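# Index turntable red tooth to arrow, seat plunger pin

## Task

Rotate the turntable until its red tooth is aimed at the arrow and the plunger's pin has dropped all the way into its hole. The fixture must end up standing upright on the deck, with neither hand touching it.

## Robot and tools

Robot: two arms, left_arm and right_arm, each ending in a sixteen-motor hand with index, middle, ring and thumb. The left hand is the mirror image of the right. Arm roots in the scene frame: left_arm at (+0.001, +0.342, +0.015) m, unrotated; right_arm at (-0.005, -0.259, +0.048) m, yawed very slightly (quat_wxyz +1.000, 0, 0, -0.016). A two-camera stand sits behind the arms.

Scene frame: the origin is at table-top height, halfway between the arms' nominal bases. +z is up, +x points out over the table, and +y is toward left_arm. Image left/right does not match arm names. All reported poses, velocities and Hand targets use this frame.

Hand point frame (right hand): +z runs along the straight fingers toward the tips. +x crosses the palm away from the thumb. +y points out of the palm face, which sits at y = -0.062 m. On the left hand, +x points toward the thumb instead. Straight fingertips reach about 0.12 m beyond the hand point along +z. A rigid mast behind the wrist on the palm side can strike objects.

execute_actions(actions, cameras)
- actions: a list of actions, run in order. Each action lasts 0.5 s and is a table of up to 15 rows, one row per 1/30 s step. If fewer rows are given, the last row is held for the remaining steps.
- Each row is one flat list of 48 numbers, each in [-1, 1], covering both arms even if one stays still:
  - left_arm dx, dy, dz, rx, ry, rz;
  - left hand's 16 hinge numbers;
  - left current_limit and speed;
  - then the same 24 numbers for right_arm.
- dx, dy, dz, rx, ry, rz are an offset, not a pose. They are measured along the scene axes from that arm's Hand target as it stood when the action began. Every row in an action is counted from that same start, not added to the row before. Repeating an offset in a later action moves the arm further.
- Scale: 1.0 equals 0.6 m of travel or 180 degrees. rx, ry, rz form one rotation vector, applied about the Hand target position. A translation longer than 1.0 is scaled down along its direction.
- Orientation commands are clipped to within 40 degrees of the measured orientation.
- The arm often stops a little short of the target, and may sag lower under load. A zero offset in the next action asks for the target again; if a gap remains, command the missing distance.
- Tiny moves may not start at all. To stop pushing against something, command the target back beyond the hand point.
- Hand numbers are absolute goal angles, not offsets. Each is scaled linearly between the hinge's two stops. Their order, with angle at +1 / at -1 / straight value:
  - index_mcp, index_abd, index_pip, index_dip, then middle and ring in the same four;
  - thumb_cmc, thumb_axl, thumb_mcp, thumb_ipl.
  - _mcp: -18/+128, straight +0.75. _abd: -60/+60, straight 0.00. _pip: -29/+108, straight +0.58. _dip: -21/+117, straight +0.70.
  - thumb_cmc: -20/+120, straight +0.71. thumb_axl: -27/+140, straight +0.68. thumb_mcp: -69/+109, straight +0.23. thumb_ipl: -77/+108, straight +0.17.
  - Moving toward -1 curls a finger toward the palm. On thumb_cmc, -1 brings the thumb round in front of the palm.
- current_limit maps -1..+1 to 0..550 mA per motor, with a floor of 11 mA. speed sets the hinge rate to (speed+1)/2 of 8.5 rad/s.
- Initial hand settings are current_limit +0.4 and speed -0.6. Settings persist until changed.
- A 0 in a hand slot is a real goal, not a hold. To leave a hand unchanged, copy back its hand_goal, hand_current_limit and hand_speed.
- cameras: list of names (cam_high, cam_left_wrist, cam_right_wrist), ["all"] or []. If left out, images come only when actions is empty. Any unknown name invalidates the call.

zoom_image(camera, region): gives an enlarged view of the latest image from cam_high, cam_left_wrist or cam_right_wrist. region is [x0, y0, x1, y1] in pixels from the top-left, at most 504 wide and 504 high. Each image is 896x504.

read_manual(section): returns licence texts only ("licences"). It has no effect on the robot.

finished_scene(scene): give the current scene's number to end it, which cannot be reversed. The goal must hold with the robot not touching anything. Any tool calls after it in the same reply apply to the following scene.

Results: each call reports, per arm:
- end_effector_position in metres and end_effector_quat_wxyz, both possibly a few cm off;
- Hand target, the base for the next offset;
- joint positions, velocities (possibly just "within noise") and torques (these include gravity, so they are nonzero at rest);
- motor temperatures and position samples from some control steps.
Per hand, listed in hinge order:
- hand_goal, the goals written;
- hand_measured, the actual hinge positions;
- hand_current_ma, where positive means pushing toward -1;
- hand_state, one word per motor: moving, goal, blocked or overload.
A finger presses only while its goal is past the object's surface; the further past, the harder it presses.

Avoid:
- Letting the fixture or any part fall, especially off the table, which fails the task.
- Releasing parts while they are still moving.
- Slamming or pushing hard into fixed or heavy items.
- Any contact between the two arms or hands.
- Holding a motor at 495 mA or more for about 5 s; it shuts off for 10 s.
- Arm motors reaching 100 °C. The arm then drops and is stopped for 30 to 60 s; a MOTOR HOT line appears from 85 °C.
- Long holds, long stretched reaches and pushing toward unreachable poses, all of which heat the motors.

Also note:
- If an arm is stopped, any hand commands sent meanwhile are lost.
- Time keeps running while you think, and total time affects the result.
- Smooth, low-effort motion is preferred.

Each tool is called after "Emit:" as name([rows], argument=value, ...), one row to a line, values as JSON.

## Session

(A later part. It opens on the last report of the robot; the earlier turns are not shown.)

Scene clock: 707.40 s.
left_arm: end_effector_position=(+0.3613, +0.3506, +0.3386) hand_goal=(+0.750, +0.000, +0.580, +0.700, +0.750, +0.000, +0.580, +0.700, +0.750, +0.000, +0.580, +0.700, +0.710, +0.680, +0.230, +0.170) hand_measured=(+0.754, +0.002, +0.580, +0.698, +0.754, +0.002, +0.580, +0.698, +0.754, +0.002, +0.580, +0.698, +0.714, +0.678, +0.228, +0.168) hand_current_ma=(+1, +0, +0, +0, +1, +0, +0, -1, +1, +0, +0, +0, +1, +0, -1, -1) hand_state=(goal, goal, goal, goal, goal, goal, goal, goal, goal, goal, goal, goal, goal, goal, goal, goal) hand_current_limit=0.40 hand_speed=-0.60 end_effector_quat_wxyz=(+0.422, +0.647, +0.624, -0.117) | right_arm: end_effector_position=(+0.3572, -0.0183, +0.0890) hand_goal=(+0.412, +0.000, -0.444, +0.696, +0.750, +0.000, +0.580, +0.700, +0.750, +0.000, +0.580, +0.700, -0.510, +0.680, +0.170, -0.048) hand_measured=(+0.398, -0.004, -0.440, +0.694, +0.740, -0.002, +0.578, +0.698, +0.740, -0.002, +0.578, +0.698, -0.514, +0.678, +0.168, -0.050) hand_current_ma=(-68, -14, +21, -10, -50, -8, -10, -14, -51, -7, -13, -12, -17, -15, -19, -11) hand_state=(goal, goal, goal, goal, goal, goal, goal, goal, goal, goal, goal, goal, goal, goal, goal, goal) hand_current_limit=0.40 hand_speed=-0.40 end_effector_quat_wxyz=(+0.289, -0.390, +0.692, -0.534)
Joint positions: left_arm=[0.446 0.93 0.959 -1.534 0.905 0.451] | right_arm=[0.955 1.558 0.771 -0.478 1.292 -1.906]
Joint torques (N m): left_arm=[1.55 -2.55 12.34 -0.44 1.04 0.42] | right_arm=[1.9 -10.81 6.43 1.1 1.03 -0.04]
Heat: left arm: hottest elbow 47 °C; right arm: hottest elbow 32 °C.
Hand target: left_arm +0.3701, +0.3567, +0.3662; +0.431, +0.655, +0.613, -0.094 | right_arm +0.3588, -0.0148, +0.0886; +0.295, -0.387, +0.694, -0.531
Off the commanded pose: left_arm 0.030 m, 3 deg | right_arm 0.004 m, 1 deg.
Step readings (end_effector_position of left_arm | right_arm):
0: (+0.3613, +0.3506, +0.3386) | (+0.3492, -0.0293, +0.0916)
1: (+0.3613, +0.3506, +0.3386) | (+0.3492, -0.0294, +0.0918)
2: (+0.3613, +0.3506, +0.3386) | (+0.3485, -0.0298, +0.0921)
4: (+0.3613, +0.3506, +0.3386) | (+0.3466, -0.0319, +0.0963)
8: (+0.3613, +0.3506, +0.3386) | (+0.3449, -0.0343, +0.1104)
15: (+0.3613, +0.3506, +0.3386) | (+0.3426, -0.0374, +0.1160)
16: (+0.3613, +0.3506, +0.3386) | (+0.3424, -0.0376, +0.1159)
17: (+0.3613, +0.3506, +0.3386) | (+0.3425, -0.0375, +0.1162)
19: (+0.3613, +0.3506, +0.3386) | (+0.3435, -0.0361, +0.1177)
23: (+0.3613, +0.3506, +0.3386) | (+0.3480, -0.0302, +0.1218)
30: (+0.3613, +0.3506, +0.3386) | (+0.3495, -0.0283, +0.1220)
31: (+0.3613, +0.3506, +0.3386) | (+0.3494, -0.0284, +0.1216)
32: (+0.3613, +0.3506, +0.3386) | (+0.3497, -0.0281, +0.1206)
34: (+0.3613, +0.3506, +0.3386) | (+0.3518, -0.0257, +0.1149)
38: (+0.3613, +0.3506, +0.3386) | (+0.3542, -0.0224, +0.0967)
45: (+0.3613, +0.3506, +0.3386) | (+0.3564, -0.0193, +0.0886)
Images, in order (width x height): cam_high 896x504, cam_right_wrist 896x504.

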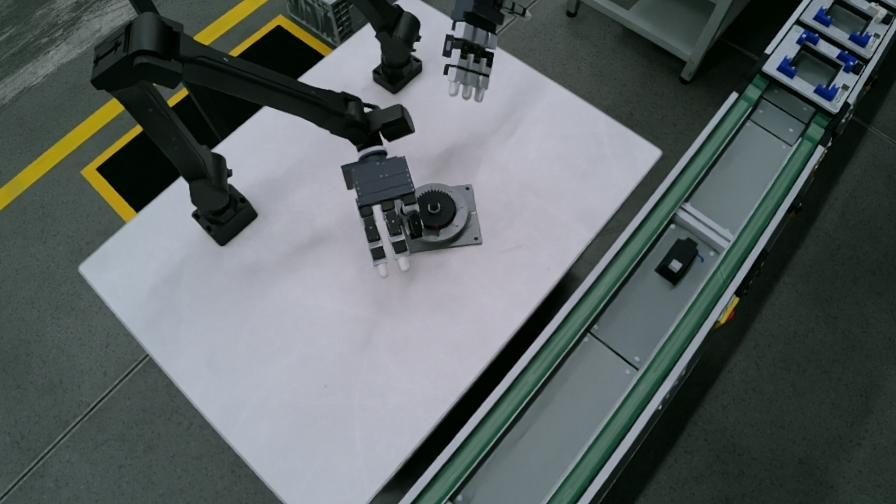

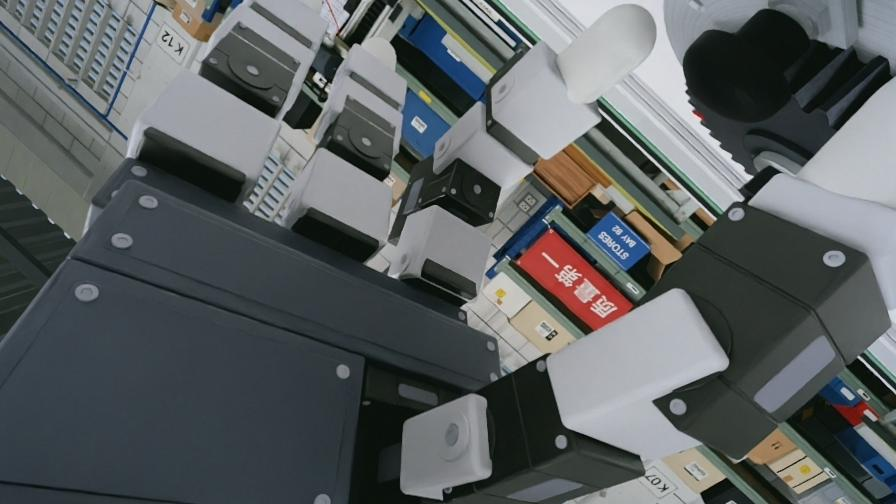

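Emit:
execute_actions([
  [[0,0,0,0,0,0,0.75,0,0.58,0.7,0.75,0,0.58,0.7,0.75,0,0.58,0.7,0.71,0.68,0.23,0.17,0.4,-0.6,0.002,0.013,-0.018,0,0,0,0.411,0,-0.445,0.696,0.75,0,0.58,0.7,0.75,0,0.58,0.7,-0.51,0.68,0.169,-0.049,0.4,-0.4]],
], cameras=["cam_high","cam_right_wrist"])

Emit:
zoom_image(camera="cam_right_wrist", region=[560, 0, 896, 300])

Scene clock: 732.27 s.
left_arm: end_effector_position=(+0.3613, +0.3506, +0.3386) hand_goal=(+0.750, +0.000, +0.580, +0.700, +0.750, +0.000, +0.580, +0.700, +0.750, +0.000, +0.580, +0.700, +0.710, +0.680, +0.230, +0.170) hand_measured=(+0.754, +0.002, +0.580, +0.698, +0.754, +0.002, +0.580, +0.698, +0.754, +0.002, +0.580, +0.698, +0.714, +0.678, +0.228, +0.168) hand_current_ma=(+1, +0, +0, +0, +1, +0, +0, -1, +1, +0, +0, +0, +1, +0, -1, -1) hand_state=(goal, goal, goal, goal, goal, goal, goal, goal, goal, goal, goal, goal, goal, goal, goal, goal) hand_current_limit=0.40 hand_speed=-0.60 end_effector_quat_wxyz=(+0.422, +0.647, +0.624, -0.117) | right_arm: end_effector_position=(+0.3562, -0.0195, +0.0770) hand_goal=(+0.412, +0.000, -0.444, +0.696, +0.750, +0.000, +0.580, +0.700, +0.750, +0.000, +0.580, +0.700, -0.510, +0.680, +0.170, -0.048) hand_measured=(+0.400, -0.004, -0.446, +0.694, +0.740, -0.002, +0.578, +0.698, +0.740, -0.002, +0.578, +0.698, -0.514, +0.678, +0.168, -0.050) hand_current_ma=(-61, -15, -13, -13, -50, -8, -10, -14, -51, -7, -13, -12, -15, -15, -18, -11) hand_state=(goal, goal, goal, goal, goal, goal, goal, goal, goal, goal, goal, goal, goal, goal, goal, goal) hand_current_limit=0.40 hand_speed=-0.40 end_effector_quat_wxyz=(+0.282, -0.393, +0.690, -0.538)
Joint positions: left_arm=[0.446 0.93 0.959 -1.534 0.905 0.451] | right_arm=[0.956 1.591 0.771 -0.477 1.296 -1.888]
Joint torques (N m): left_arm=[1.49 -2.32 12.3 -0.4 1.07 0.42] | right_arm=[2.32 -10.11 7.62 0.75 0.95 0.04]
Heat: left arm: hottest elbow 47 °C; right arm: hottest elbow 32 °C.
Hand target: left_arm +0.3701, +0.3567, +0.3662; +0.431, +0.655, +0.613, -0.094 | right_arm +0.3601, -0.0071, +0.0779; +0.295, -0.387, +0.694, -0.531
Off the commanded pose: left_arm 0.030 m, 3 deg | right_arm 0.013 m, 2 deg.
Step readings (end_effector_position of left_arm | right_arm):
0: (+0.3613, +0.3506, +0.3386) | (+0.3573, -0.0182, +0.0890)
1: (+0.3613, +0.3506, +0.3386) | (+0.3573, -0.0182, +0.0890)
2: (+0.3613, +0.3506, +0.3386) | (+0.3572, -0.0182, +0.0889)
4: (+0.3613, +0.3506, +0.3386) | (+0.3572, -0.0184, +0.0874)
8: (+0.3613, +0.3506, +0.3386) | (+0.3562, -0.0190, +0.0800)
15: (+0.3613, +0.3506, +0.3386) | (+0.3562, -0.0195, +0.0770)
Images, in order (width x height): cam_high 896x504, cam_right_wrist 896x504.

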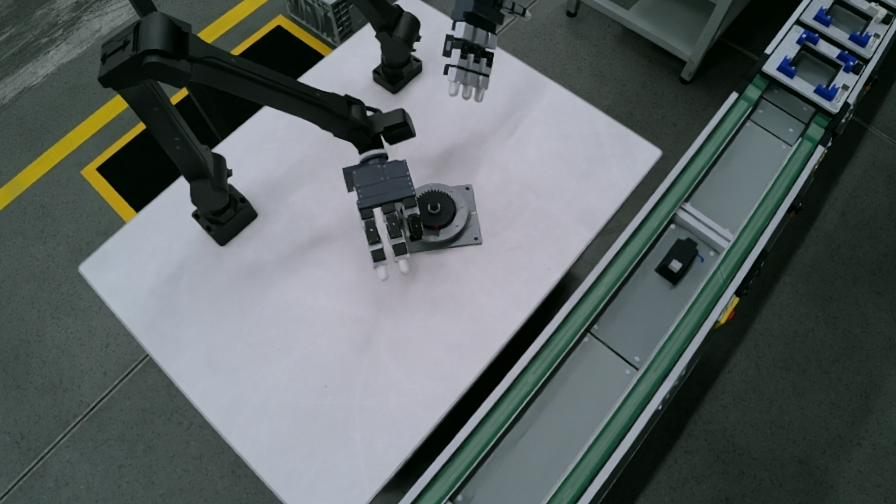

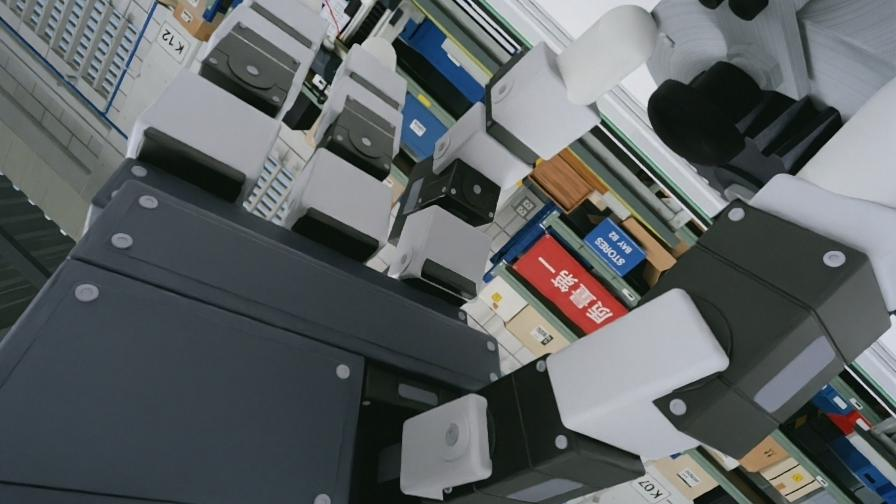

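Scaled by 1.500.

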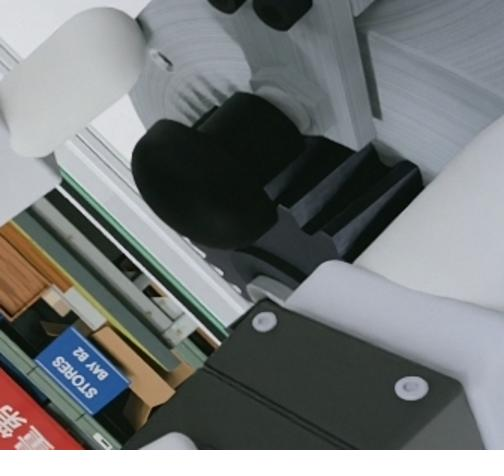

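Emit:
execute_actions([
  [[0,0,0,0,0,0,0.75,0,0.58,0.7,0.75,0,0.58,0.7,0.75,0,0.58,0.7,0.71,0.68,0.23,0.17,0.4,-0.6,0,0,0.005,0,0,0,0.411,0,-0.445,0.696,0.75,0,0.58,0.7,0.75,0,0.58,0.7,-0.51,0.68,0.09,-0.08,0.4,-0.4]],
], cameras=["cam_right_wrist"])

Emit:
zoom_image(camera="cam_right_wrist", region=[560, 0, 896, 300])

Scene clock: 744.87 s.
left_arm: end_effector_position=(+0.3613, +0.3506, +0.3386) hand_goal=(+0.750, +0.000, +0.580, +0.700, +0.750, +0.000, +0.580, +0.700, +0.750, +0.000, +0.580, +0.700, +0.710, +0.680, +0.230, +0.170) hand_measured=(+0.754, +0.002, +0.580, +0.698, +0.754, +0.002, +0.580, +0.698, +0.754, +0.002, +0.580, +0.698, +0.714, +0.678, +0.228, +0.168) hand_current_ma=(+1, +0, +0, +0, +1, +0, +0, -1, +1, +0, +0, +0, +1, +0, -1, -1) hand_state=(goal, goal, goal, goal, goal, goal, goal, goal, goal, goal, goal, goal, goal, goal, goal, goal) hand_current_limit=0.40 hand_speed=-0.60 end_effector_quat_wxyz=(+0.422, +0.647, +0.624, -0.117) | right_arm: end_effector_position=(+0.3550, -0.0177, +0.0770) hand_goal=(+0.412, +0.000, -0.444, +0.696, +0.750, +0.000, +0.580, +0.700, +0.750, +0.000, +0.580, +0.700, -0.510, +0.680, +0.090, -0.080) hand_measured=(+0.410, -0.004, -0.446, +0.694, +0.740, -0.002, +0.578, +0.698, +0.740, -0.002, +0.578, +0.698, -0.526, +0.678, +0.122, -0.066) hand_current_ma=(-6, -15, -5, -9, -50, -8, -10, -14, -51, -7, -13, -12, -77, -15, +204, +89) hand_state=(goal, goal, goal, goal, goal, goal, goal, goal, goal, goal, goal, goal, goal, goal, blocked, goal) hand_current_limit=0.40 hand_speed=-0.40 end_effector_quat_wxyz=(+0.284, -0.394, +0.689, -0.538)
Joint positions: left_arm=[0.446 0.93 0.959 -1.534 0.905 0.451] | right_arm=[0.961 1.591 0.771 -0.477 1.296 -1.888]
Joint torques (N m): left_arm=[1.67 -2.78 12.4 -0.49 1.06 0.42] | right_arm=[1.96 -10.58 7.87 0.54 0.99 0.09]
Heat: left arm: hottest elbow 47 °C; right arm: hottest elbow 32 °C.
Hand target: left_arm +0.3701, +0.3567, +0.3662; +0.431, +0.655, +0.613, -0.094 | right_arm +0.3601, -0.0070, +0.0809; +0.295, -0.387, +0.694, -0.531
Off the commanded pose: left_arm 0.030 m, 3 deg | right_arm 0.012 m, 2 deg.
Step readings (end_effector_position of left_arm | right_arm):
0: (+0.3613, +0.3506, +0.3386) | (+0.3562, -0.0195, +0.0770)
1: (+0.3613, +0.3506, +0.3386) | (+0.3562, -0.0195, +0.0770)
2: (+0.3613, +0.3506, +0.3386) | (+0.3561, -0.0194, +0.0770)
4: (+0.3613, +0.3506, +0.3386) | (+0.3560, -0.0192, +0.0770)
8: (+0.3613, +0.3506, +0.3386) | (+0.3550, -0.0177, +0.0770)
15: (+0.3613, +0.3506, +0.3386) | (+0.3550, -0.0177, +0.0770)
Images, in order (width x height): cam_right_wrist 896x504.

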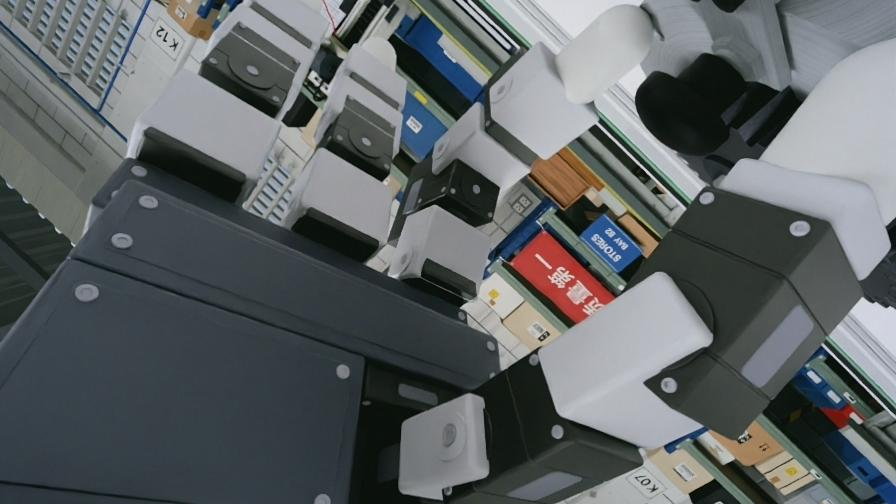

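Scaled by 1.500.

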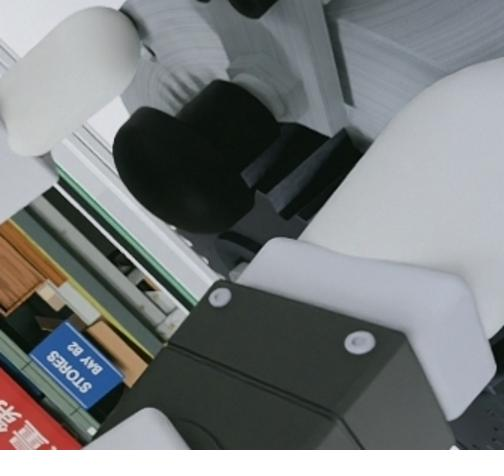

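Emit:
execute_actions([
  [[0,0,0,0,0,0,0.75,0,0.58,0.7,0.75,0,0.58,0.7,0.75,0,0.58,0.7,0.71,0.68,0.23,0.17,0.4,-0.6,0,0,0.05,0,0,0,0.411,0,-0.445,0.696,0.75,0,0.58,0.7,0.75,0,0.58,0.7,-0.51,0.68,0.225,-0.157,0.4,-0.4]],
  [[0,0,0,0,0,0,0.75,0,0.58,0.7,0.75,0,0.58,0.7,0.75,0,0.58,0.7,0.71,0.68,0.23,0.17,0.4,-0.6,0,0,-0.04,0,0,0,0.411,0,-0.445,0.696,0.75,0,0.58,0.7,0.75,0,0.58,0.7,-0.51,0.68,0.225,-0.157,0.4,-0.4]],
], cameras=["cam_right_wrist"])

Emit:
zoom_image(camera="cam_right_wrist", region=[560, 0, 896, 300])

Scene clock: 763.97 s.
left_arm: end_effector_position=(+0.3613, +0.3506, +0.3386) hand_goal=(+0.750, +0.000, +0.580, +0.700, +0.750, +0.000, +0.580, +0.700, +0.750, +0.000, +0.580, +0.700, +0.710, +0.680, +0.230, +0.170) hand_measured=(+0.754, +0.002, +0.580, +0.698, +0.754, +0.002, +0.580, +0.698, +0.754, +0.002, +0.580, +0.698, +0.714, +0.678, +0.228, +0.168) hand_current_ma=(+1, +0, +0, +0, +1, +0, +0, -1, +1, +0, +0, +0, +1, +0, -1, -1) hand_state=(goal, goal, goal, goal, goal, goal, goal, goal, goal, goal, goal, goal, goal, goal, goal, goal) hand_current_limit=0.40 hand_speed=-0.60 end_effector_quat_wxyz=(+0.422, +0.647, +0.624, -0.117) | right_arm: end_effector_position=(+0.3537, -0.0189, +0.0836) hand_goal=(+0.412, +0.000, -0.444, +0.696, +0.750, +0.000, +0.580, +0.700, +0.750, +0.000, +0.580, +0.700, -0.510, +0.680, +0.226, -0.156) hand_measured=(+0.408, -0.002, -0.446, +0.694, +0.740, -0.002, +0.578, +0.698, +0.740, -0.002, +0.578, +0.698, -0.514, +0.678, +0.222, -0.154) hand_current_ma=(-19, -11, -5, -9, -50, -8, -10, -14, -51, -7, -13, -12, -17, -15, -21, +16) hand_state=(goal, goal, goal, goal, goal, goal, goal, goal, goal, goal, goal, goal, goal, goal, goal, goal) hand_current_limit=0.40 hand_speed=-0.40 end_effector_quat_wxyz=(+0.281, -0.396, +0.690, -0.538)
Joint positions: left_arm=[0.446 0.93 0.959 -1.534 0.905 0.451] | right_arm=[0.961 1.574 0.777 -0.51 1.294 -1.883]
Joint torques (N m): left_arm=[1.61 -2.73 12.34 -0.42 1.06 0.4] | right_arm=[2.26 -9.47 7.95 1.21 1.07 -0.01]
Heat: left arm: hottest elbow 47 °C; right arm: hottest elbow 32 °C.
Hand target: left_arm +0.3701, +0.3567, +0.3662; +0.431, +0.655, +0.613, -0.094 | right_arm +0.3601, -0.0070, +0.0868; +0.294, -0.387, +0.694, -0.532
Off the commanded pose: left_arm 0.030 m, 3 deg | right_arm 0.014 m, 2 deg.
Step readings (end_effector_position of left_arm | right_arm):
0: (+0.3613, +0.3506, +0.3386) | (+0.3550, -0.0177, +0.0770)
1: (+0.3613, +0.3506, +0.3386) | (+0.3550, -0.0178, +0.0769)
2: (+0.3613, +0.3506, +0.3386) | (+0.3547, -0.0181, +0.0771)
4: (+0.3613, +0.3506, +0.3386) | (+0.3530, -0.0200, +0.0784)
8: (+0.3613, +0.3506, +0.3386) | (+0.3511, -0.0224, +0.0875)
15: (+0.3613, +0.3506, +0.3386) | (+0.3508, -0.0229, +0.0952)
16: (+0.3613, +0.3506, +0.3386) | (+0.3508, -0.0229, +0.0953)
17: (+0.3613, +0.3506, +0.3386) | (+0.3508, -0.0228, +0.0952)
19: (+0.3613, +0.3506, +0.3386) | (+0.3516, -0.0218, +0.0945)
23: (+0.3613, +0.3506, +0.3386) | (+0.3530, -0.0199, +0.0886)
30: (+0.3613, +0.3506, +0.3386) | (+0.3535, -0.0192, +0.0835)
Images, in order (width x height): cam_right_wrist 896x504.

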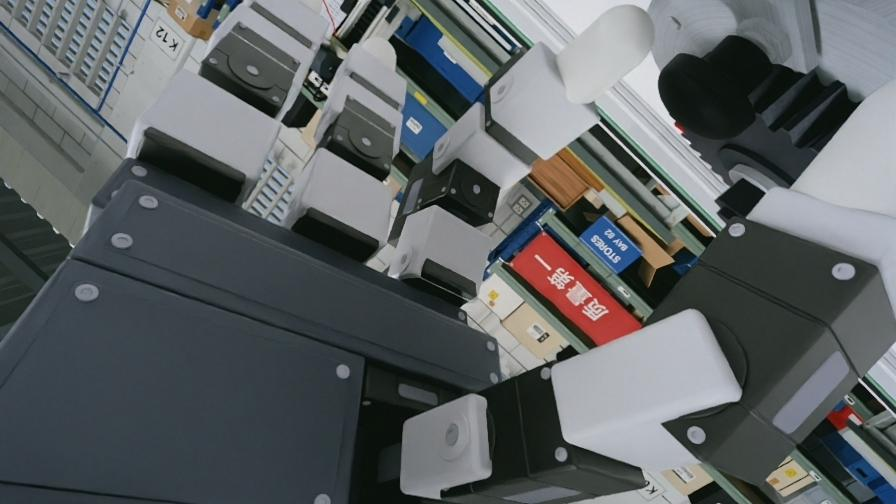

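Scaled by 1.500.

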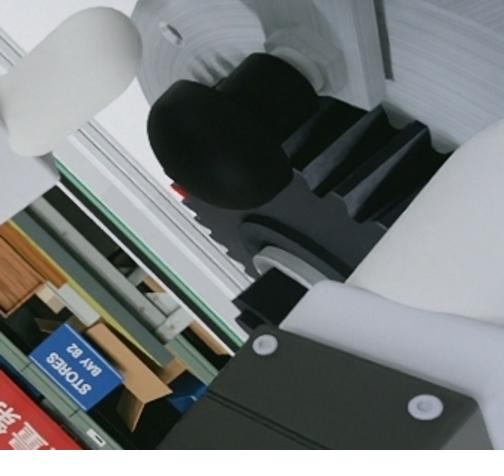

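Emit:
execute_actions([
  [[0,0,0,0,0,0,0.75,0,0.58,0.7,0.75,0,0.58,0.7,0.75,0,0.58,0.7,0.71,0.68,0.23,0.17,0.4,-0.6,0.0067,0.0167,-0.0067,0,0,0,0.411,0,-0.445,0.696,0.75,0,0.58,0.7,0.75,0,0.58,0.7,-0.51,0.68,0.225,-0.157,0.4,-0.4]],
], cameras=["cam_right_wrist"])

Emit:
zoom_image(camera="cam_right_wrist", region=[560, 0, 896, 300])

Scene clock: 788.13 s.
left_arm: end_effector_position=(+0.3613, +0.3506, +0.3386) hand_goal=(+0.750, +0.000, +0.580, +0.700, +0.750, +0.000, +0.580, +0.700, +0.750, +0.000, +0.580, +0.700, +0.710, +0.680, +0.230, +0.170) hand_measured=(+0.754, +0.002, +0.580, +0.698, +0.754, +0.002, +0.580, +0.698, +0.754, +0.002, +0.580, +0.698, +0.714, +0.678, +0.228, +0.168) hand_current_ma=(+1, +0, +0, +0, +1, +0, +0, -1, +1, +0, +0, +0, +1, +0, -1, -1) hand_state=(goal, goal, goal, goal, goal, goal, goal, goal, goal, goal, goal, goal, goal, goal, goal, goal) hand_current_limit=0.40 hand_speed=-0.60 end_effector_quat_wxyz=(+0.422, +0.647, +0.624, -0.117) | right_arm: end_effector_position=(+0.3556, -0.0153, +0.0770) hand_goal=(+0.412, +0.000, -0.444, +0.696, +0.750, +0.000, +0.580, +0.700, +0.750, +0.000, +0.580, +0.700, -0.510, +0.680, +0.226, -0.156) hand_measured=(+0.406, -0.004, -0.446, +0.694, +0.740, -0.002, +0.578, +0.698, +0.740, -0.002, +0.578, +0.698, -0.514, +0.678, +0.222, -0.154) hand_current_ma=(-26, -15, -11, -14, -51, -8, -10, -14, -52, -7, -13, -12, -16, -15, -20, +16) hand_state=(goal, goal, goal, goal, goal, goal, goal, goal, goal, goal, goal, goal, goal, goal, goal, goal) hand_current_limit=0.40 hand_speed=-0.40 end_effector_quat_wxyz=(+0.281, -0.394, +0.689, -0.539)
Joint positions: left_arm=[0.446 0.93 0.959 -1.534 0.905 0.451] | right_arm=[0.965 1.601 0.786 -0.51 1.298 -1.864]
Joint torques (N m): left_arm=[1.38 -2.61 12.33 -0.46 1.05 0.4] | right_arm=[2.14 -10.34 9.29 0.24 0.96 0.05]
Heat: left arm: hottest elbow 47 °C; right arm: hottest elbow 32 °C.
Hand target: left_arm +0.3701, +0.3567, +0.3662; +0.431, +0.655, +0.613, -0.094 | right_arm +0.3641, +0.0029, +0.0827; +0.294, -0.387, +0.694, -0.532
Off the commanded pose: left_arm 0.030 m, 3 deg | right_arm 0.021 m, 2 deg.
Step readings (end_effector_position of left_arm | right_arm):
0: (+0.3613, +0.3506, +0.3386) | (+0.3538, -0.0188, +0.0836)
1: (+0.3613, +0.3506, +0.3386) | (+0.3538, -0.0188, +0.0836)
2: (+0.3613, +0.3506, +0.3386) | (+0.3538, -0.0188, +0.0833)
4: (+0.3613, +0.3506, +0.3386) | (+0.3537, -0.0188, +0.0818)
8: (+0.3613, +0.3506, +0.3386) | (+0.3539, -0.0177, +0.0768)
15: (+0.3613, +0.3506, +0.3386) | (+0.3554, -0.0155, +0.0773)
Images, in order (width x height): cam_right_wrist 896x504.

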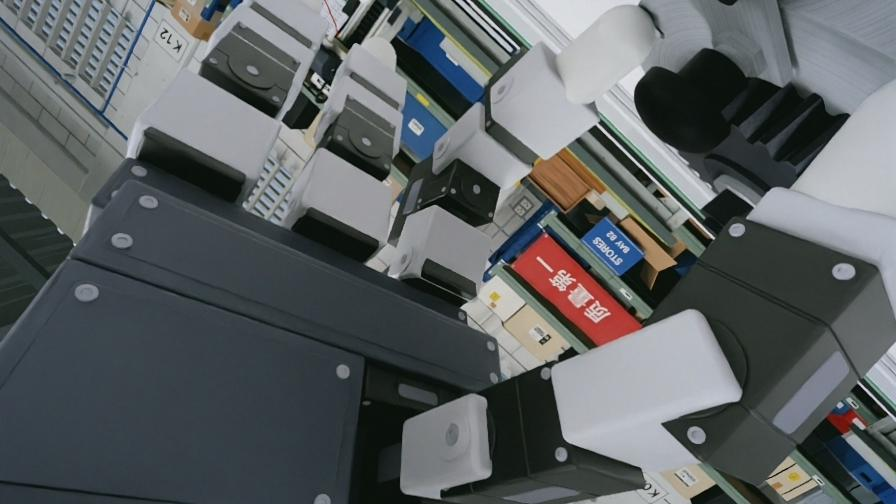

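Scaled by 1.500.

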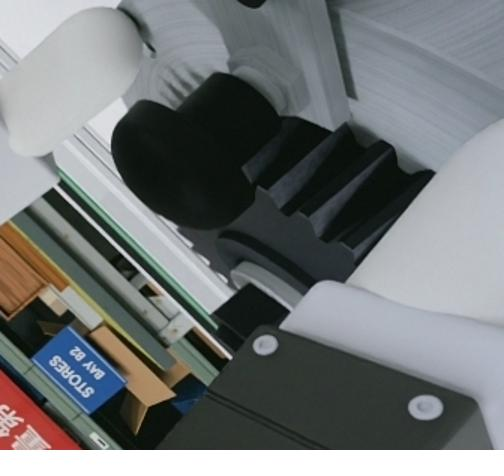

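Emit:
execute_actions([
  [[0,0,0,0,0,0,0.75,0,0.58,0.7,0.75,0,0.58,0.7,0.75,0,0.58,0.7,0.71,0.68,0.23,0.17,0.4,-0.6,0.006,0.018,0.012,0,0,0,0.411,0,-0.445,0.696,0.75,0,0.58,0.7,0.75,0,0.58,0.7,-0.51,0.68,0.225,-0.157,0.4,-0.4]],
], cameras=["cam_right_wrist"])

Emit:
zoom_image(camera="cam_right_wrist", region=[560, 0, 896, 300])

Scene clock: 804.33 s.
left_arm: end_effector_position=(+0.3613, +0.3506, +0.3386) hand_goal=(+0.750, +0.000, +0.580, +0.700, +0.750, +0.000, +0.580, +0.700, +0.750, +0.000, +0.580, +0.700, +0.710, +0.680, +0.230, +0.170) hand_measured=(+0.754, +0.002, +0.580, +0.698, +0.754, +0.002, +0.580, +0.698, +0.754, +0.002, +0.580, +0.698, +0.714, +0.678, +0.228, +0.168) hand_current_ma=(+1, +0, +0, +0, +1, +0, +0, -1, +1, +0, +0, +0, +1, +0, -1, -1) hand_state=(goal, goal, goal, goal, goal, goal, goal, goal, goal, goal, goal, goal, goal, goal, goal, goal) hand_current_limit=0.40 hand_speed=-0.60 end_effector_quat_wxyz=(+0.422, +0.647, +0.624, -0.117) | right_arm: end_effector_position=(+0.3597, -0.0037, +0.0830) hand_goal=(+0.412, +0.000, -0.444, +0.696, +0.750, +0.000, +0.580, +0.700, +0.750, +0.000, +0.580, +0.700, -0.510, +0.680, +0.226, -0.156) hand_measured=(+0.408, -0.004, -0.444, +0.694, +0.740, -0.002, +0.578, +0.698, +0.740, -0.002, +0.578, +0.698, -0.514, +0.678, +0.222, -0.154) hand_current_ma=(-21, -14, +2, -7, -51, -8, -10, -14, -52, -7, -13, -12, -15, -15, -20, +16) hand_state=(goal, goal, goal, goal, goal, goal, goal, goal, goal, goal, goal, goal, goal, goal, goal, goal) hand_current_limit=0.40 hand_speed=-0.40 end_effector_quat_wxyz=(+0.283, -0.394, +0.690, -0.537)
Joint positions: left_arm=[0.446 0.93 0.959 -1.534 0.905 0.451] | right_arm=[0.973 1.614 0.828 -0.56 1.298 -1.838]
Joint torques (N m): left_arm=[1.73 -2.67 12.36 -0.42 1.03 0.42] | right_arm=[1.79 -10.23 9.63 -0.08 1.09 -0.01]
Heat: left arm: hottest elbow 48 °C; right arm: hottest elbow 32 °C.
Hand target: left_arm +0.3701, +0.3567, +0.3662; +0.431, +0.655, +0.613, -0.094 | right_arm +0.3675, +0.0138, +0.0899; +0.294, -0.387, +0.694, -0.532
Off the commanded pose: left_arm 0.030 m, 3 deg | right_arm 0.020 m, 2 deg.
Step readings (end_effector_position of left_arm | right_arm):
0: (+0.3613, +0.3506, +0.3386) | (+0.3556, -0.0153, +0.0770)
1: (+0.3613, +0.3506, +0.3386) | (+0.3556, -0.0152, +0.0771)
2: (+0.3613, +0.3506, +0.3386) | (+0.3556, -0.0147, +0.0773)
4: (+0.3613, +0.3506, +0.3386) | (+0.3564, -0.0125, +0.0786)
8: (+0.3613, +0.3506, +0.3386) | (+0.3593, -0.0052, +0.0830)
15: (+0.3613, +0.3506, +0.3386) | (+0.3601, -0.0031, +0.0848)
Images, in order (width x height): cam_right_wrist 896x504.

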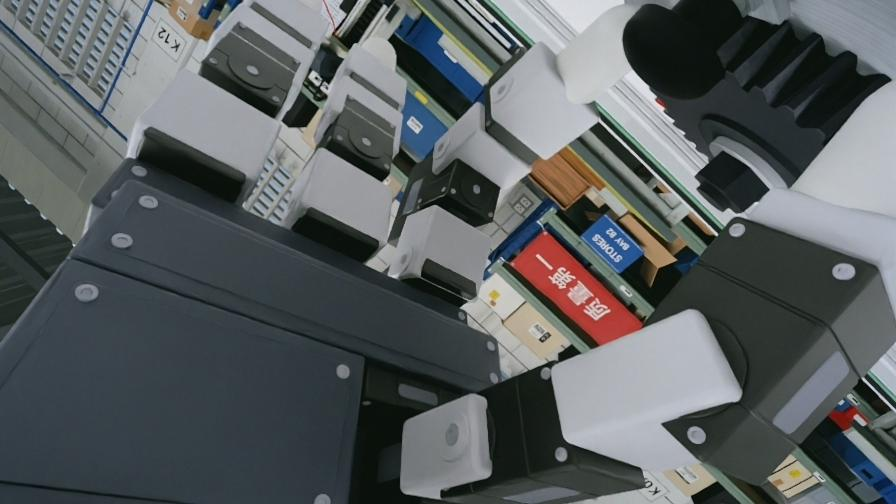

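Scaled by 1.500.

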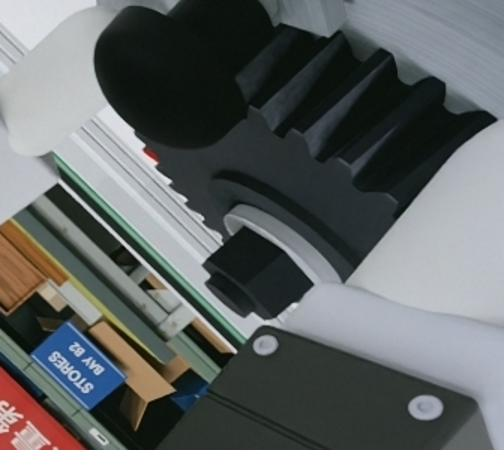

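Emit:
execute_actions([
  [[0,0,0,0,0,0,0.75,0,0.58,0.7,0.75,0,0.58,0.7,0.75,0,0.58,0.7,0.71,0.68,0.23,0.17,0.4,-0.6,-0.0458,-0.0813,0.05,0,0,0,0.411,0,-0.445,0.696,0.75,0,0.58,0.7,0.75,0,0.58,0.7,-0.51,0.68,0.225,-0.157,0.4,-0.4]],
  [[0,0,0,0,0,0,0.75,0,0.58,0.7,0.75,0,0.58,0.7,0.75,0,0.58,0.7,0.71,0.68,0.23,0.17,0.4,-0.6,0.0295,0.0475,-0.025,0,0,0,0.411,0,-0.445,0.696,0.75,0,0.58,0.7,0.75,0,0.58,0.7,-0.51,0.68,0.225,-0.157,0.4,-0.4]],
  [[0,0,0,0,0,0,0.75,0,0.58,0.7,0.75,0,0.58,0.7,0.75,0,0.58,0.7,0.71,0.68,0.23,0.17,0.4,-0.6,0,0,-0.0383,0,0,0,0.411,0,-0.445,0.696,0.75,0,0.58,0.7,0.75,0,0.58,0.7,-0.51,0.68,0.225,-0.157,0.4,-0.4]],
], cameras=["cam_right_wrist"])

Emit:
zoom_image(camera="cam_right_wrist", region=[560, 0, 896, 300])

Scene clock: 822.07 s.
left_arm: end_effector_position=(+0.3613, +0.3506, +0.3386) hand_goal=(+0.750, +0.000, +0.580, +0.700, +0.750, +0.000, +0.580, +0.700, +0.750, +0.000, +0.580, +0.700, +0.710, +0.680, +0.230, +0.170) hand_measured=(+0.754, +0.002, +0.580, +0.698, +0.754, +0.002, +0.580, +0.698, +0.754, +0.002, +0.580, +0.698, +0.714, +0.678, +0.228, +0.168) hand_current_ma=(+1, +0, +0, +0, +1, +0, +0, -1, +1, +0, +0, +0, +1, +0, -1, -1) hand_state=(goal, goal, goal, goal, goal, goal, goal, goal, goal, goal, goal, goal, goal, goal, goal, goal) hand_current_limit=0.40 hand_speed=-0.60 end_effector_quat_wxyz=(+0.422, +0.647, +0.624, -0.117) | right_arm: end_effector_position=(+0.3498, -0.0182, +0.0774) hand_goal=(+0.412, +0.000, -0.444, +0.696, +0.750, +0.000, +0.580, +0.700, +0.750, +0.000, +0.580, +0.700, -0.510, +0.680, +0.226, -0.156) hand_measured=(+0.408, -0.002, -0.444, +0.694, +0.740, -0.002, +0.578, +0.698, +0.740, -0.002, +0.578, +0.698, -0.512, +0.678, +0.222, -0.154) hand_current_ma=(-22, -12, -3, -7, -51, -8, -10, -14, -52, -7, -13, -12, -10, -15, -19, +15) hand_state=(goal, goal, goal, goal, goal, goal, goal, goal, goal, goal, goal, goal, goal, goal, goal, goal) hand_current_limit=0.40 hand_speed=-0.40 end_effector_quat_wxyz=(+0.282, -0.396, +0.689, -0.537)
Joint positions: left_arm=[0.446 0.93 0.959 -1.534 0.905 0.451] | right_arm=[0.971 1.586 0.77 -0.516 1.296 -1.856]
Joint torques (N m): left_arm=[1.67 -2.73 12.4 -0.39 1.05 0.39] | right_arm=[1.32 -10.11 8.16 0.77 1.07 -0.05]
Heat: left arm: hottest elbow 48 °C; right arm: hottest elbow 33 °C.
Hand target: left_arm +0.3701, +0.3567, +0.3662; +0.431, +0.655, +0.613, -0.094 | right_arm +0.3579, -0.0066, +0.0819; +0.294, -0.387, +0.694, -0.532
Off the commanded pose: left_arm 0.030 m, 3 deg | right_arm 0.015 m, 2 deg.
Step readings (end_effector_position of left_arm | right_arm):
0: (+0.3613, +0.3506, +0.3386) | (+0.3597, -0.0036, +0.0831)
1: (+0.3613, +0.3506, +0.3386) | (+0.3597, -0.0036, +0.0832)
2: (+0.3613, +0.3506, +0.3386) | (+0.3595, -0.0038, +0.0838)
4: (+0.3613, +0.3506, +0.3386) | (+0.3560, -0.0086, +0.0878)
8: (+0.3613, +0.3506, +0.3386) | (+0.3447, -0.0240, +0.1051)
15: (+0.3613, +0.3506, +0.3386) | (+0.3434, -0.0271, +0.1227)
16: (+0.3613, +0.3506, +0.3386) | (+0.3434, -0.0271, +0.1226)
17: (+0.3613, +0.3506, +0.3386) | (+0.3433, -0.0272, +0.1218)
19: (+0.3613, +0.3506, +0.3386) | (+0.3432, -0.0272, +0.1166)
23: (+0.3613, +0.3506, +0.3386) | (+0.3435, -0.0268, +0.0984)
30: (+0.3613, +0.3506, +0.3386) | (+0.3447, -0.0249, +0.0912)
31: (+0.3613, +0.3506, +0.3386) | (+0.3453, -0.0240, +0.0919)
32: (+0.3613, +0.3506, +0.3386) | (+0.3459, -0.0233, +0.0922)
34: (+0.3613, +0.3506, +0.3386) | (+0.3474, -0.0215, +0.0909)
38: (+0.3613, +0.3506, +0.3386) | (+0.3487, -0.0196, +0.0823)
45: (+0.3613, +0.3506, +0.3386) | (+0.3495, -0.0186, +0.0773)
Images, in order (width x height): cam_right_wrist 896x504.

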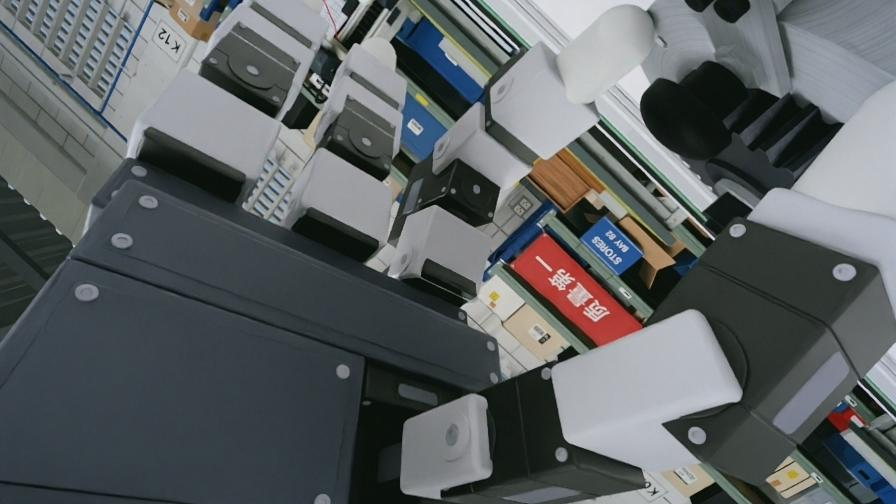

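Scaled by 1.500.

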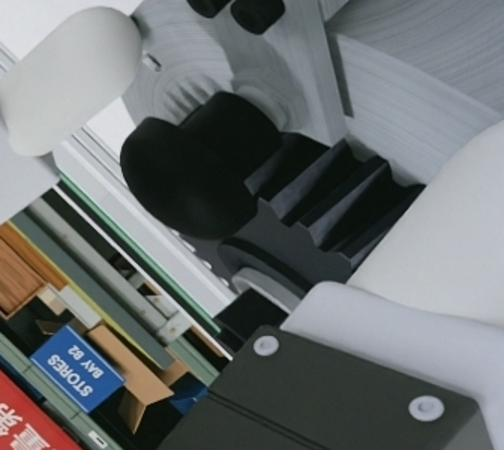

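Emit:
execute_actions([
  [[0,0,0,0,0,0,0.75,0,0.58,0.7,0.75,0,0.58,0.7,0.75,0,0.58,0.7,0.71,0.68,0.23,0.17,0.4,-0.6,0.0125,0.017,0.007,0,0,0,0.411,0,-0.445,0.696,0.75,0,0.58,0.7,0.75,0,0.58,0.7,-0.51,0.68,0.225,-0.157,0.4,-0.4]],
], cameras=["cam_right_wrist"])

Emit:
zoom_image(camera="cam_right_wrist", region=[560, 0, 896, 300])

Scene clock: 830.73 s.
left_arm: end_effector_position=(+0.3613, +0.3506, +0.3386) hand_goal=(+0.750, +0.000, +0.580, +0.700, +0.750, +0.000, +0.580, +0.700, +0.750, +0.000, +0.580, +0.700, +0.710, +0.680, +0.230, +0.170) hand_measured=(+0.754, +0.002, +0.580, +0.698, +0.754, +0.002, +0.580, +0.698, +0.754, +0.002, +0.580, +0.698, +0.714, +0.678, +0.228, +0.168) hand_current_ma=(+1, +0, +0, +0, +1, +0, +0, -1, +1, +0, +0, +0, +1, +0, -1, -1) hand_state=(goal, goal, goal, goal, goal, goal, goal, goal, goal, goal, goal, goal, goal, goal, goal, goal) hand_current_limit=0.40 hand_speed=-0.60 end_effector_quat_wxyz=(+0.422, +0.647, +0.624, -0.117) | right_arm: end_effector_position=(+0.3555, -0.0104, +0.0801) hand_goal=(+0.412, +0.000, -0.444, +0.696, +0.750, +0.000, +0.580, +0.700, +0.750, +0.000, +0.580, +0.700, -0.510, +0.680, +0.226, -0.156) hand_measured=(+0.408, -0.002, -0.444, +0.694, +0.740, -0.002, +0.578, +0.698, +0.740, -0.002, +0.578, +0.698, -0.512, +0.678, +0.222, -0.154) hand_current_ma=(-22, -12, -3, -7, -51, -8, -10, -14, -52, -7, -13, -12, -10, -15, -19, +15) hand_state=(goal, goal, goal, goal, goal, goal, goal, goal, goal, goal, goal, goal, goal, goal, goal, goal) hand_current_limit=0.40 hand_speed=-0.40 end_effector_quat_wxyz=(+0.287, -0.393, +0.691, -0.535)
Joint positions: left_arm=[0.446 0.93 0.959 -1.534 0.905 0.451] | right_arm=[0.971 1.597 0.793 -0.516 1.296 -1.856]
Joint torques (N m): left_arm=[1.61 -2.2 12.34 -0.49 1.06 0.39] | right_arm=[1.32 -9.76 9.42 0.36 1.03 -0.11]
Heat: left arm: hottest elbow 48 °C; right arm: hottest elbow 33 °C.
Hand target: left_arm +0.3701, +0.3567, +0.3662; +0.431, +0.655, +0.613, -0.094 | right_arm +0.3653, +0.0036, +0.0862; +0.294, -0.387, +0.694, -0.532
Off the commanded pose: left_arm 0.030 m, 3 deg | right_arm 0.018 m, 1 deg.
Step readings (end_effector_position of left_arm | right_arm):
0: (+0.3613, +0.3506, +0.3386) | (+0.3498, -0.0182, +0.0774)
1: (+0.3613, +0.3506, +0.3386) | (+0.3498, -0.0182, +0.0774)
2: (+0.3613, +0.3506, +0.3386) | (+0.3498, -0.0182, +0.0774)
4: (+0.3613, +0.3506, +0.3386) | (+0.3503, -0.0176, +0.0776)
8: (+0.3613, +0.3506, +0.3386) | (+0.3535, -0.0131, +0.0791)
15: (+0.3613, +0.3506, +0.3386) | (+0.3555, -0.0104, +0.0806)
Images, in order (width x height): cam_right_wrist 896x504.

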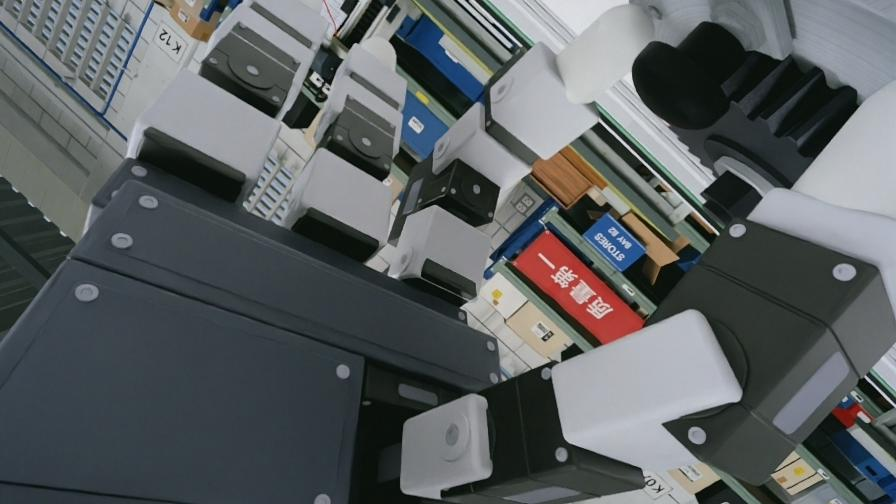

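Scaled by 1.500.

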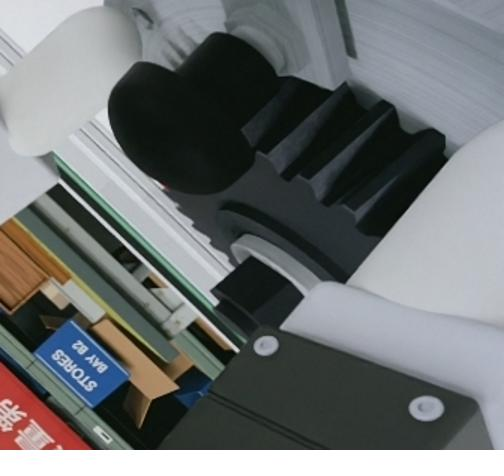

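Emit:
execute_actions([
  [[0,0,0,0,0,0,0.75,0,0.58,0.7,0.75,0,0.58,0.7,0.75,0,0.58,0.7,0.71,0.68,0.23,0.17,0.4,-0.6,0,0,0,0,0,0,0.18,0,-0.445,0.696,0.75,0,0.58,0.7,0.75,0,0.58,0.7,-0.51,0.68,0.03,-0.157,0.3,-0.7]],
  [[0,0,0,0,0,0,0.75,0,0.58,0.7,0.75,0,0.58,0.7,0.75,0,0.58,0.7,0.71,0.68,0.23,0.17,0.4,-0.6,0,0,0,0,0,0,0.12,0,-0.445,0.696,0.75,0,0.58,0.7,0.75,0,0.58,0.7,-0.51,0.68,-0.03,-0.157,0.3,-0.7]],
], cameras=["cam_right_wrist"])

Emit:
zoom_image(camera="cam_right_wrist", region=[560, 0, 896, 300])

Scene clock: 839.97 s.
left_arm: end_effector_position=(+0.3613, +0.3506, +0.3386) hand_goal=(+0.750, +0.000, +0.580, +0.700, +0.750, +0.000, +0.580, +0.700, +0.750, +0.000, +0.580, +0.700, +0.710, +0.680, +0.230, +0.170) hand_measured=(+0.754, +0.002, +0.580, +0.698, +0.754, +0.002, +0.580, +0.698, +0.754, +0.002, +0.580, +0.698, +0.714, +0.678, +0.228, +0.168) hand_current_ma=(+1, +0, +0, +0, +1, +0, +0, -1, +1, +0, +0, +0, +1, +0, -1, -1) hand_state=(goal, goal, goal, goal, goal, goal, goal, goal, goal, goal, goal, goal, goal, goal, goal, goal) hand_current_limit=0.40 hand_speed=-0.60 end_effector_quat_wxyz=(+0.422, +0.647, +0.624, -0.117) | right_arm: end_effector_position=(+0.3555, -0.0111, +0.0794) hand_goal=(+0.120, +0.000, -0.444, +0.696, +0.750, +0.000, +0.580, +0.700, +0.750, +0.000, +0.580, +0.700, -0.510, +0.680, -0.030, -0.156) hand_measured=(+0.182, -0.016, -0.428, +0.702, +0.740, -0.002, +0.578, +0.698, +0.740, -0.002, +0.578, +0.698, -0.510, +0.678, +0.044, -0.148) hand_current_ma=(+325, -67, +83, +32, -51, -8, -10, -14, -52, -7, -13, -12, +3, -6, +357, +58) hand_state=(blocked, goal, goal, goal, goal, goal, goal, goal, goal, goal, goal, goal, goal, goal, blocked, goal) hand_current_limit=0.30 hand_speed=-0.70 end_effector_quat_wxyz=(+0.285, -0.393, +0.689, -0.537)
Joint positions: left_arm=[0.446 0.93 0.959 -1.534 0.905 0.451] | right_arm=[0.971 1.6 0.793 -0.516 1.299 -1.857]
Joint torques (N m): left_arm=[1.38 -2.55 12.33 -0.46 1.06 0.39] | right_arm=[1.26 -10.46 9.39 0.27 0.95 -0.05]
Heat: left arm: hottest elbow 48 °C; right arm: hottest elbow 33 °C.
Hand target: left_arm +0.3701, +0.3567, +0.3662; +0.431, +0.655, +0.613, -0.094 | right_arm +0.3653, +0.0037, +0.0861; +0.294, -0.387, +0.694, -0.532
Off the commanded pose: left_arm 0.030 m, 3 deg | right_arm 0.019 m, 1 deg.
Step readings (end_effector_position of left_arm | right_arm):
0: (+0.3613, +0.3506, +0.3386) | (+0.3555, -0.0105, +0.0800)
1: (+0.3613, +0.3506, +0.3386) | (+0.3555, -0.0105, +0.0800)
2: (+0.3613, +0.3506, +0.3386) | (+0.3555, -0.0105, +0.0800)
4: (+0.3613, +0.3506, +0.3386) | (+0.3555, -0.0105, +0.0800)
8: (+0.3613, +0.3506, +0.3386) | (+0.3558, -0.0109, +0.0804)
15: (+0.3613, +0.3506, +0.3386) | (+0.3556, -0.0111, +0.0796)
16: (+0.3613, +0.3506, +0.3386) | (+0.3556, -0.0111, +0.0796)
17: (+0.3613, +0.3506, +0.3386) | (+0.3556, -0.0110, +0.0795)
19: (+0.3613, +0.3506, +0.3386) | (+0.3555, -0.0111, +0.0794)
23: (+0.3613, +0.3506, +0.3386) | (+0.3555, -0.0111, +0.0794)
30: (+0.3613, +0.3506, +0.3386) | (+0.3555, -0.0111, +0.0794)
Images, in order (width x height): cam_right_wrist 896x504.

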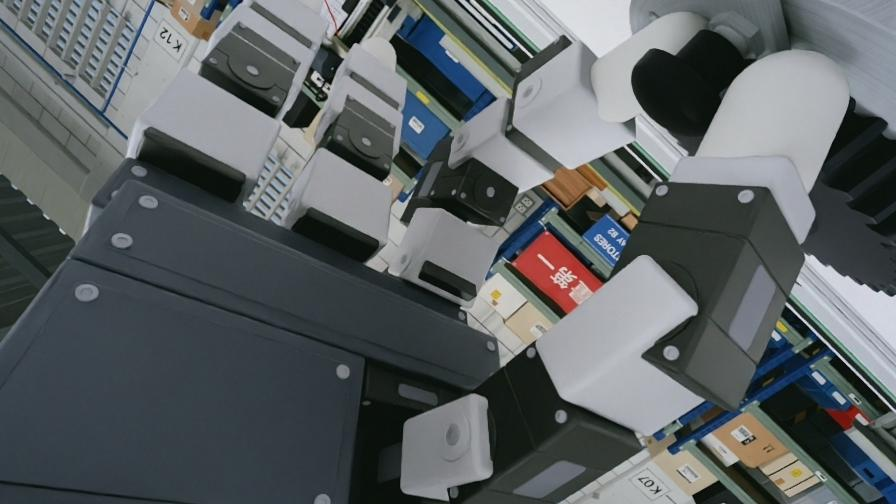

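Scaled by 1.500.

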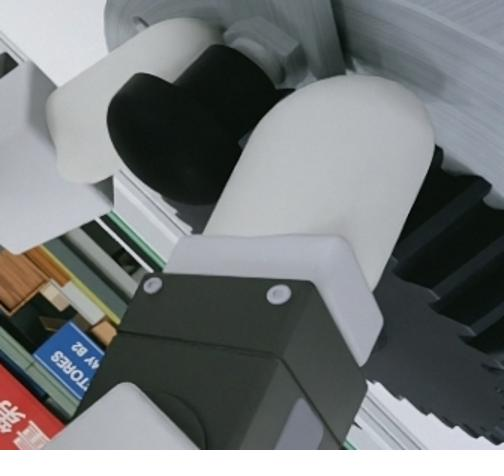

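Emit:
execute_actions([
  [[0,0,0,0,0,0,0.75,0,0.58,0.7,0.75,0,0.58,0.7,0.75,0,0.58,0.7,0.71,0.68,0.23,0.17,0.4,-0.6,-0.012,-0.018,0,0,0,0,0.0,0,-0.5,0.65,0.75,0,0.58,0.7,0.75,0,0.58,0.7,-0.51,0.68,-0.15,-0.2,0.45,-0.7]],
  [[0,0,0,0,0,0,0.75,0,0.58,0.7,0.75,0,0.58,0.7,0.75,0,0.58,0.7,0.71,0.68,0.23,0.17,0.4,-0.6,0,0,0.015,0,0,0,0.0,0,-0.5,0.65,0.75,0,0.58,0.7,0.75,0,0.58,0.7,-0.51,0.68,-0.15,-0.2,0.5,-0.7]],
], cameras=["cam_right_wrist","cam_high"])

Emit:
zoom_image(camera="cam_right_wrist", region=[560, 0, 896, 300])

Scene clock: 855.03 s.
left_arm: end_effector_position=(+0.3613, +0.3506, +0.3386) hand_goal=(+0.750, +0.000, +0.580, +0.700, +0.750, +0.000, +0.580, +0.700, +0.750, +0.000, +0.580, +0.700, +0.710, +0.680, +0.230, +0.170) hand_measured=(+0.754, +0.002, +0.580, +0.698, +0.754, +0.002, +0.580, +0.698, +0.754, +0.002, +0.580, +0.698, +0.714, +0.678, +0.228, +0.168) hand_current_ma=(+1, +0, +0, +0, +1, +0, +0, -1, +1, +0, +0, +0, +1, +0, -1, -1) hand_state=(goal, goal, goal, goal, goal, goal, goal, goal, goal, goal, goal, goal, goal, goal, goal, goal) hand_current_limit=0.40 hand_speed=-0.60 end_effector_quat_wxyz=(+0.422, +0.647, +0.624, -0.117) | right_arm: end_effector_position=(+0.3544, -0.0116, +0.0791) hand_goal=(+0.000, +0.000, -0.500, +0.650, +0.750, +0.000, +0.580, +0.700, +0.750, +0.000, +0.580, +0.700, -0.510, +0.680, -0.150, -0.200) hand_measured=(+0.182, -0.004, -0.428, +0.688, +0.740, -0.002, +0.578, +0.698, +0.740, -0.002, +0.578, +0.698, -0.502, +0.682, +0.044, -0.160) hand_current_ma=(+413, -13, +353, +186, -51, -8, -10, -14, -52, -7, -13, -12, +41, +16, +413, +261) hand_state=(blocked, goal, blocked, blocked, goal, goal, goal, goal, goal, goal, goal, goal, goal, goal, blocked, blocked) hand_current_limit=0.50 hand_speed=-0.70 end_effector_quat_wxyz=(+0.283, -0.396, +0.689, -0.536)
Joint positions: left_arm=[0.446 0.93 0.959 -1.534 0.905 0.451] | right_arm=[0.971 1.598 0.793 -0.522 1.295 -1.86]
Joint torques (N m): left_arm=[1.44 -2.61 12.36 -0.4 1.04 0.41] | right_arm=[1.49 -13.57 7.06 0.17 1.1 -0.1]
Heat: left arm: hottest elbow 48 °C; right arm: hottest elbow 33 °C.
Hand target: left_arm +0.3701, +0.3567, +0.3662; +0.431, +0.655, +0.613, -0.094 | right_arm +0.3581, -0.0071, +0.0951; +0.294, -0.387, +0.694, -0.532
Off the commanded pose: left_arm 0.030 m, 3 deg | right_arm 0.017 m, 2 deg.
Step readings (end_effector_position of left_arm | right_arm):
0: (+0.3613, +0.3506, +0.3386) | (+0.3555, -0.0111, +0.0794)
1: (+0.3613, +0.3506, +0.3386) | (+0.3555, -0.0111, +0.0794)
2: (+0.3613, +0.3506, +0.3386) | (+0.3554, -0.0110, +0.0792)
4: (+0.3613, +0.3506, +0.3386) | (+0.3553, -0.0110, +0.0791)
8: (+0.3613, +0.3506, +0.3386) | (+0.3552, -0.0110, +0.0790)
15: (+0.3613, +0.3506, +0.3386) | (+0.3552, -0.0110, +0.0790)
16: (+0.3613, +0.3506, +0.3386) | (+0.3552, -0.0110, +0.0790)
17: (+0.3613, +0.3506, +0.3386) | (+0.3552, -0.0111, +0.0790)
19: (+0.3613, +0.3506, +0.3386) | (+0.3550, -0.0111, +0.0790)
23: (+0.3613, +0.3506, +0.3386) | (+0.3546, -0.0114, +0.0791)
30: (+0.3613, +0.3506, +0.3386) | (+0.3544, -0.0116, +0.0791)
Images, in order (width x height): cam_high 896x504, cam_right_wrist 896x504.

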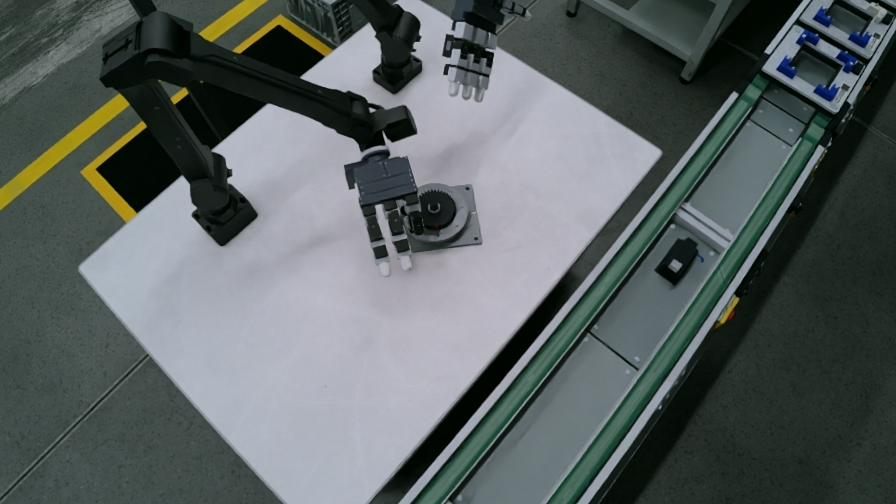

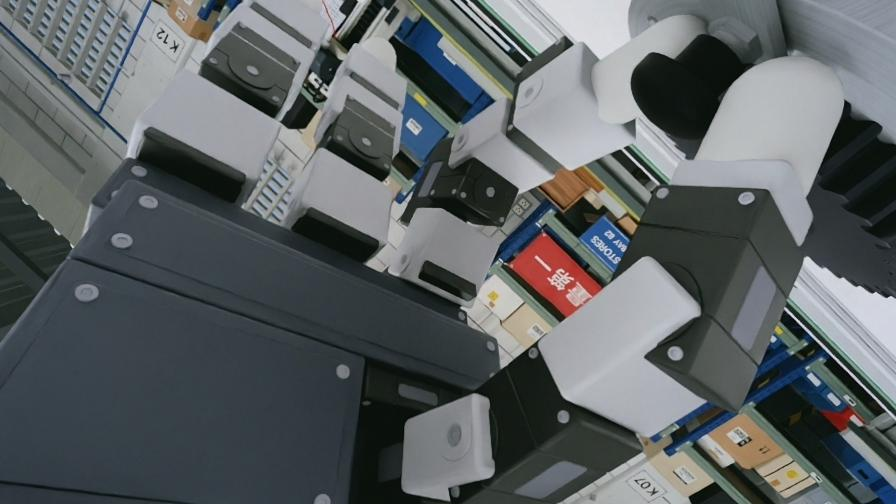

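Scaled by 1.500.

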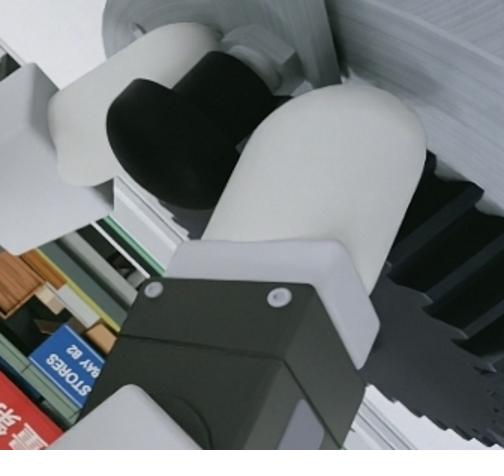

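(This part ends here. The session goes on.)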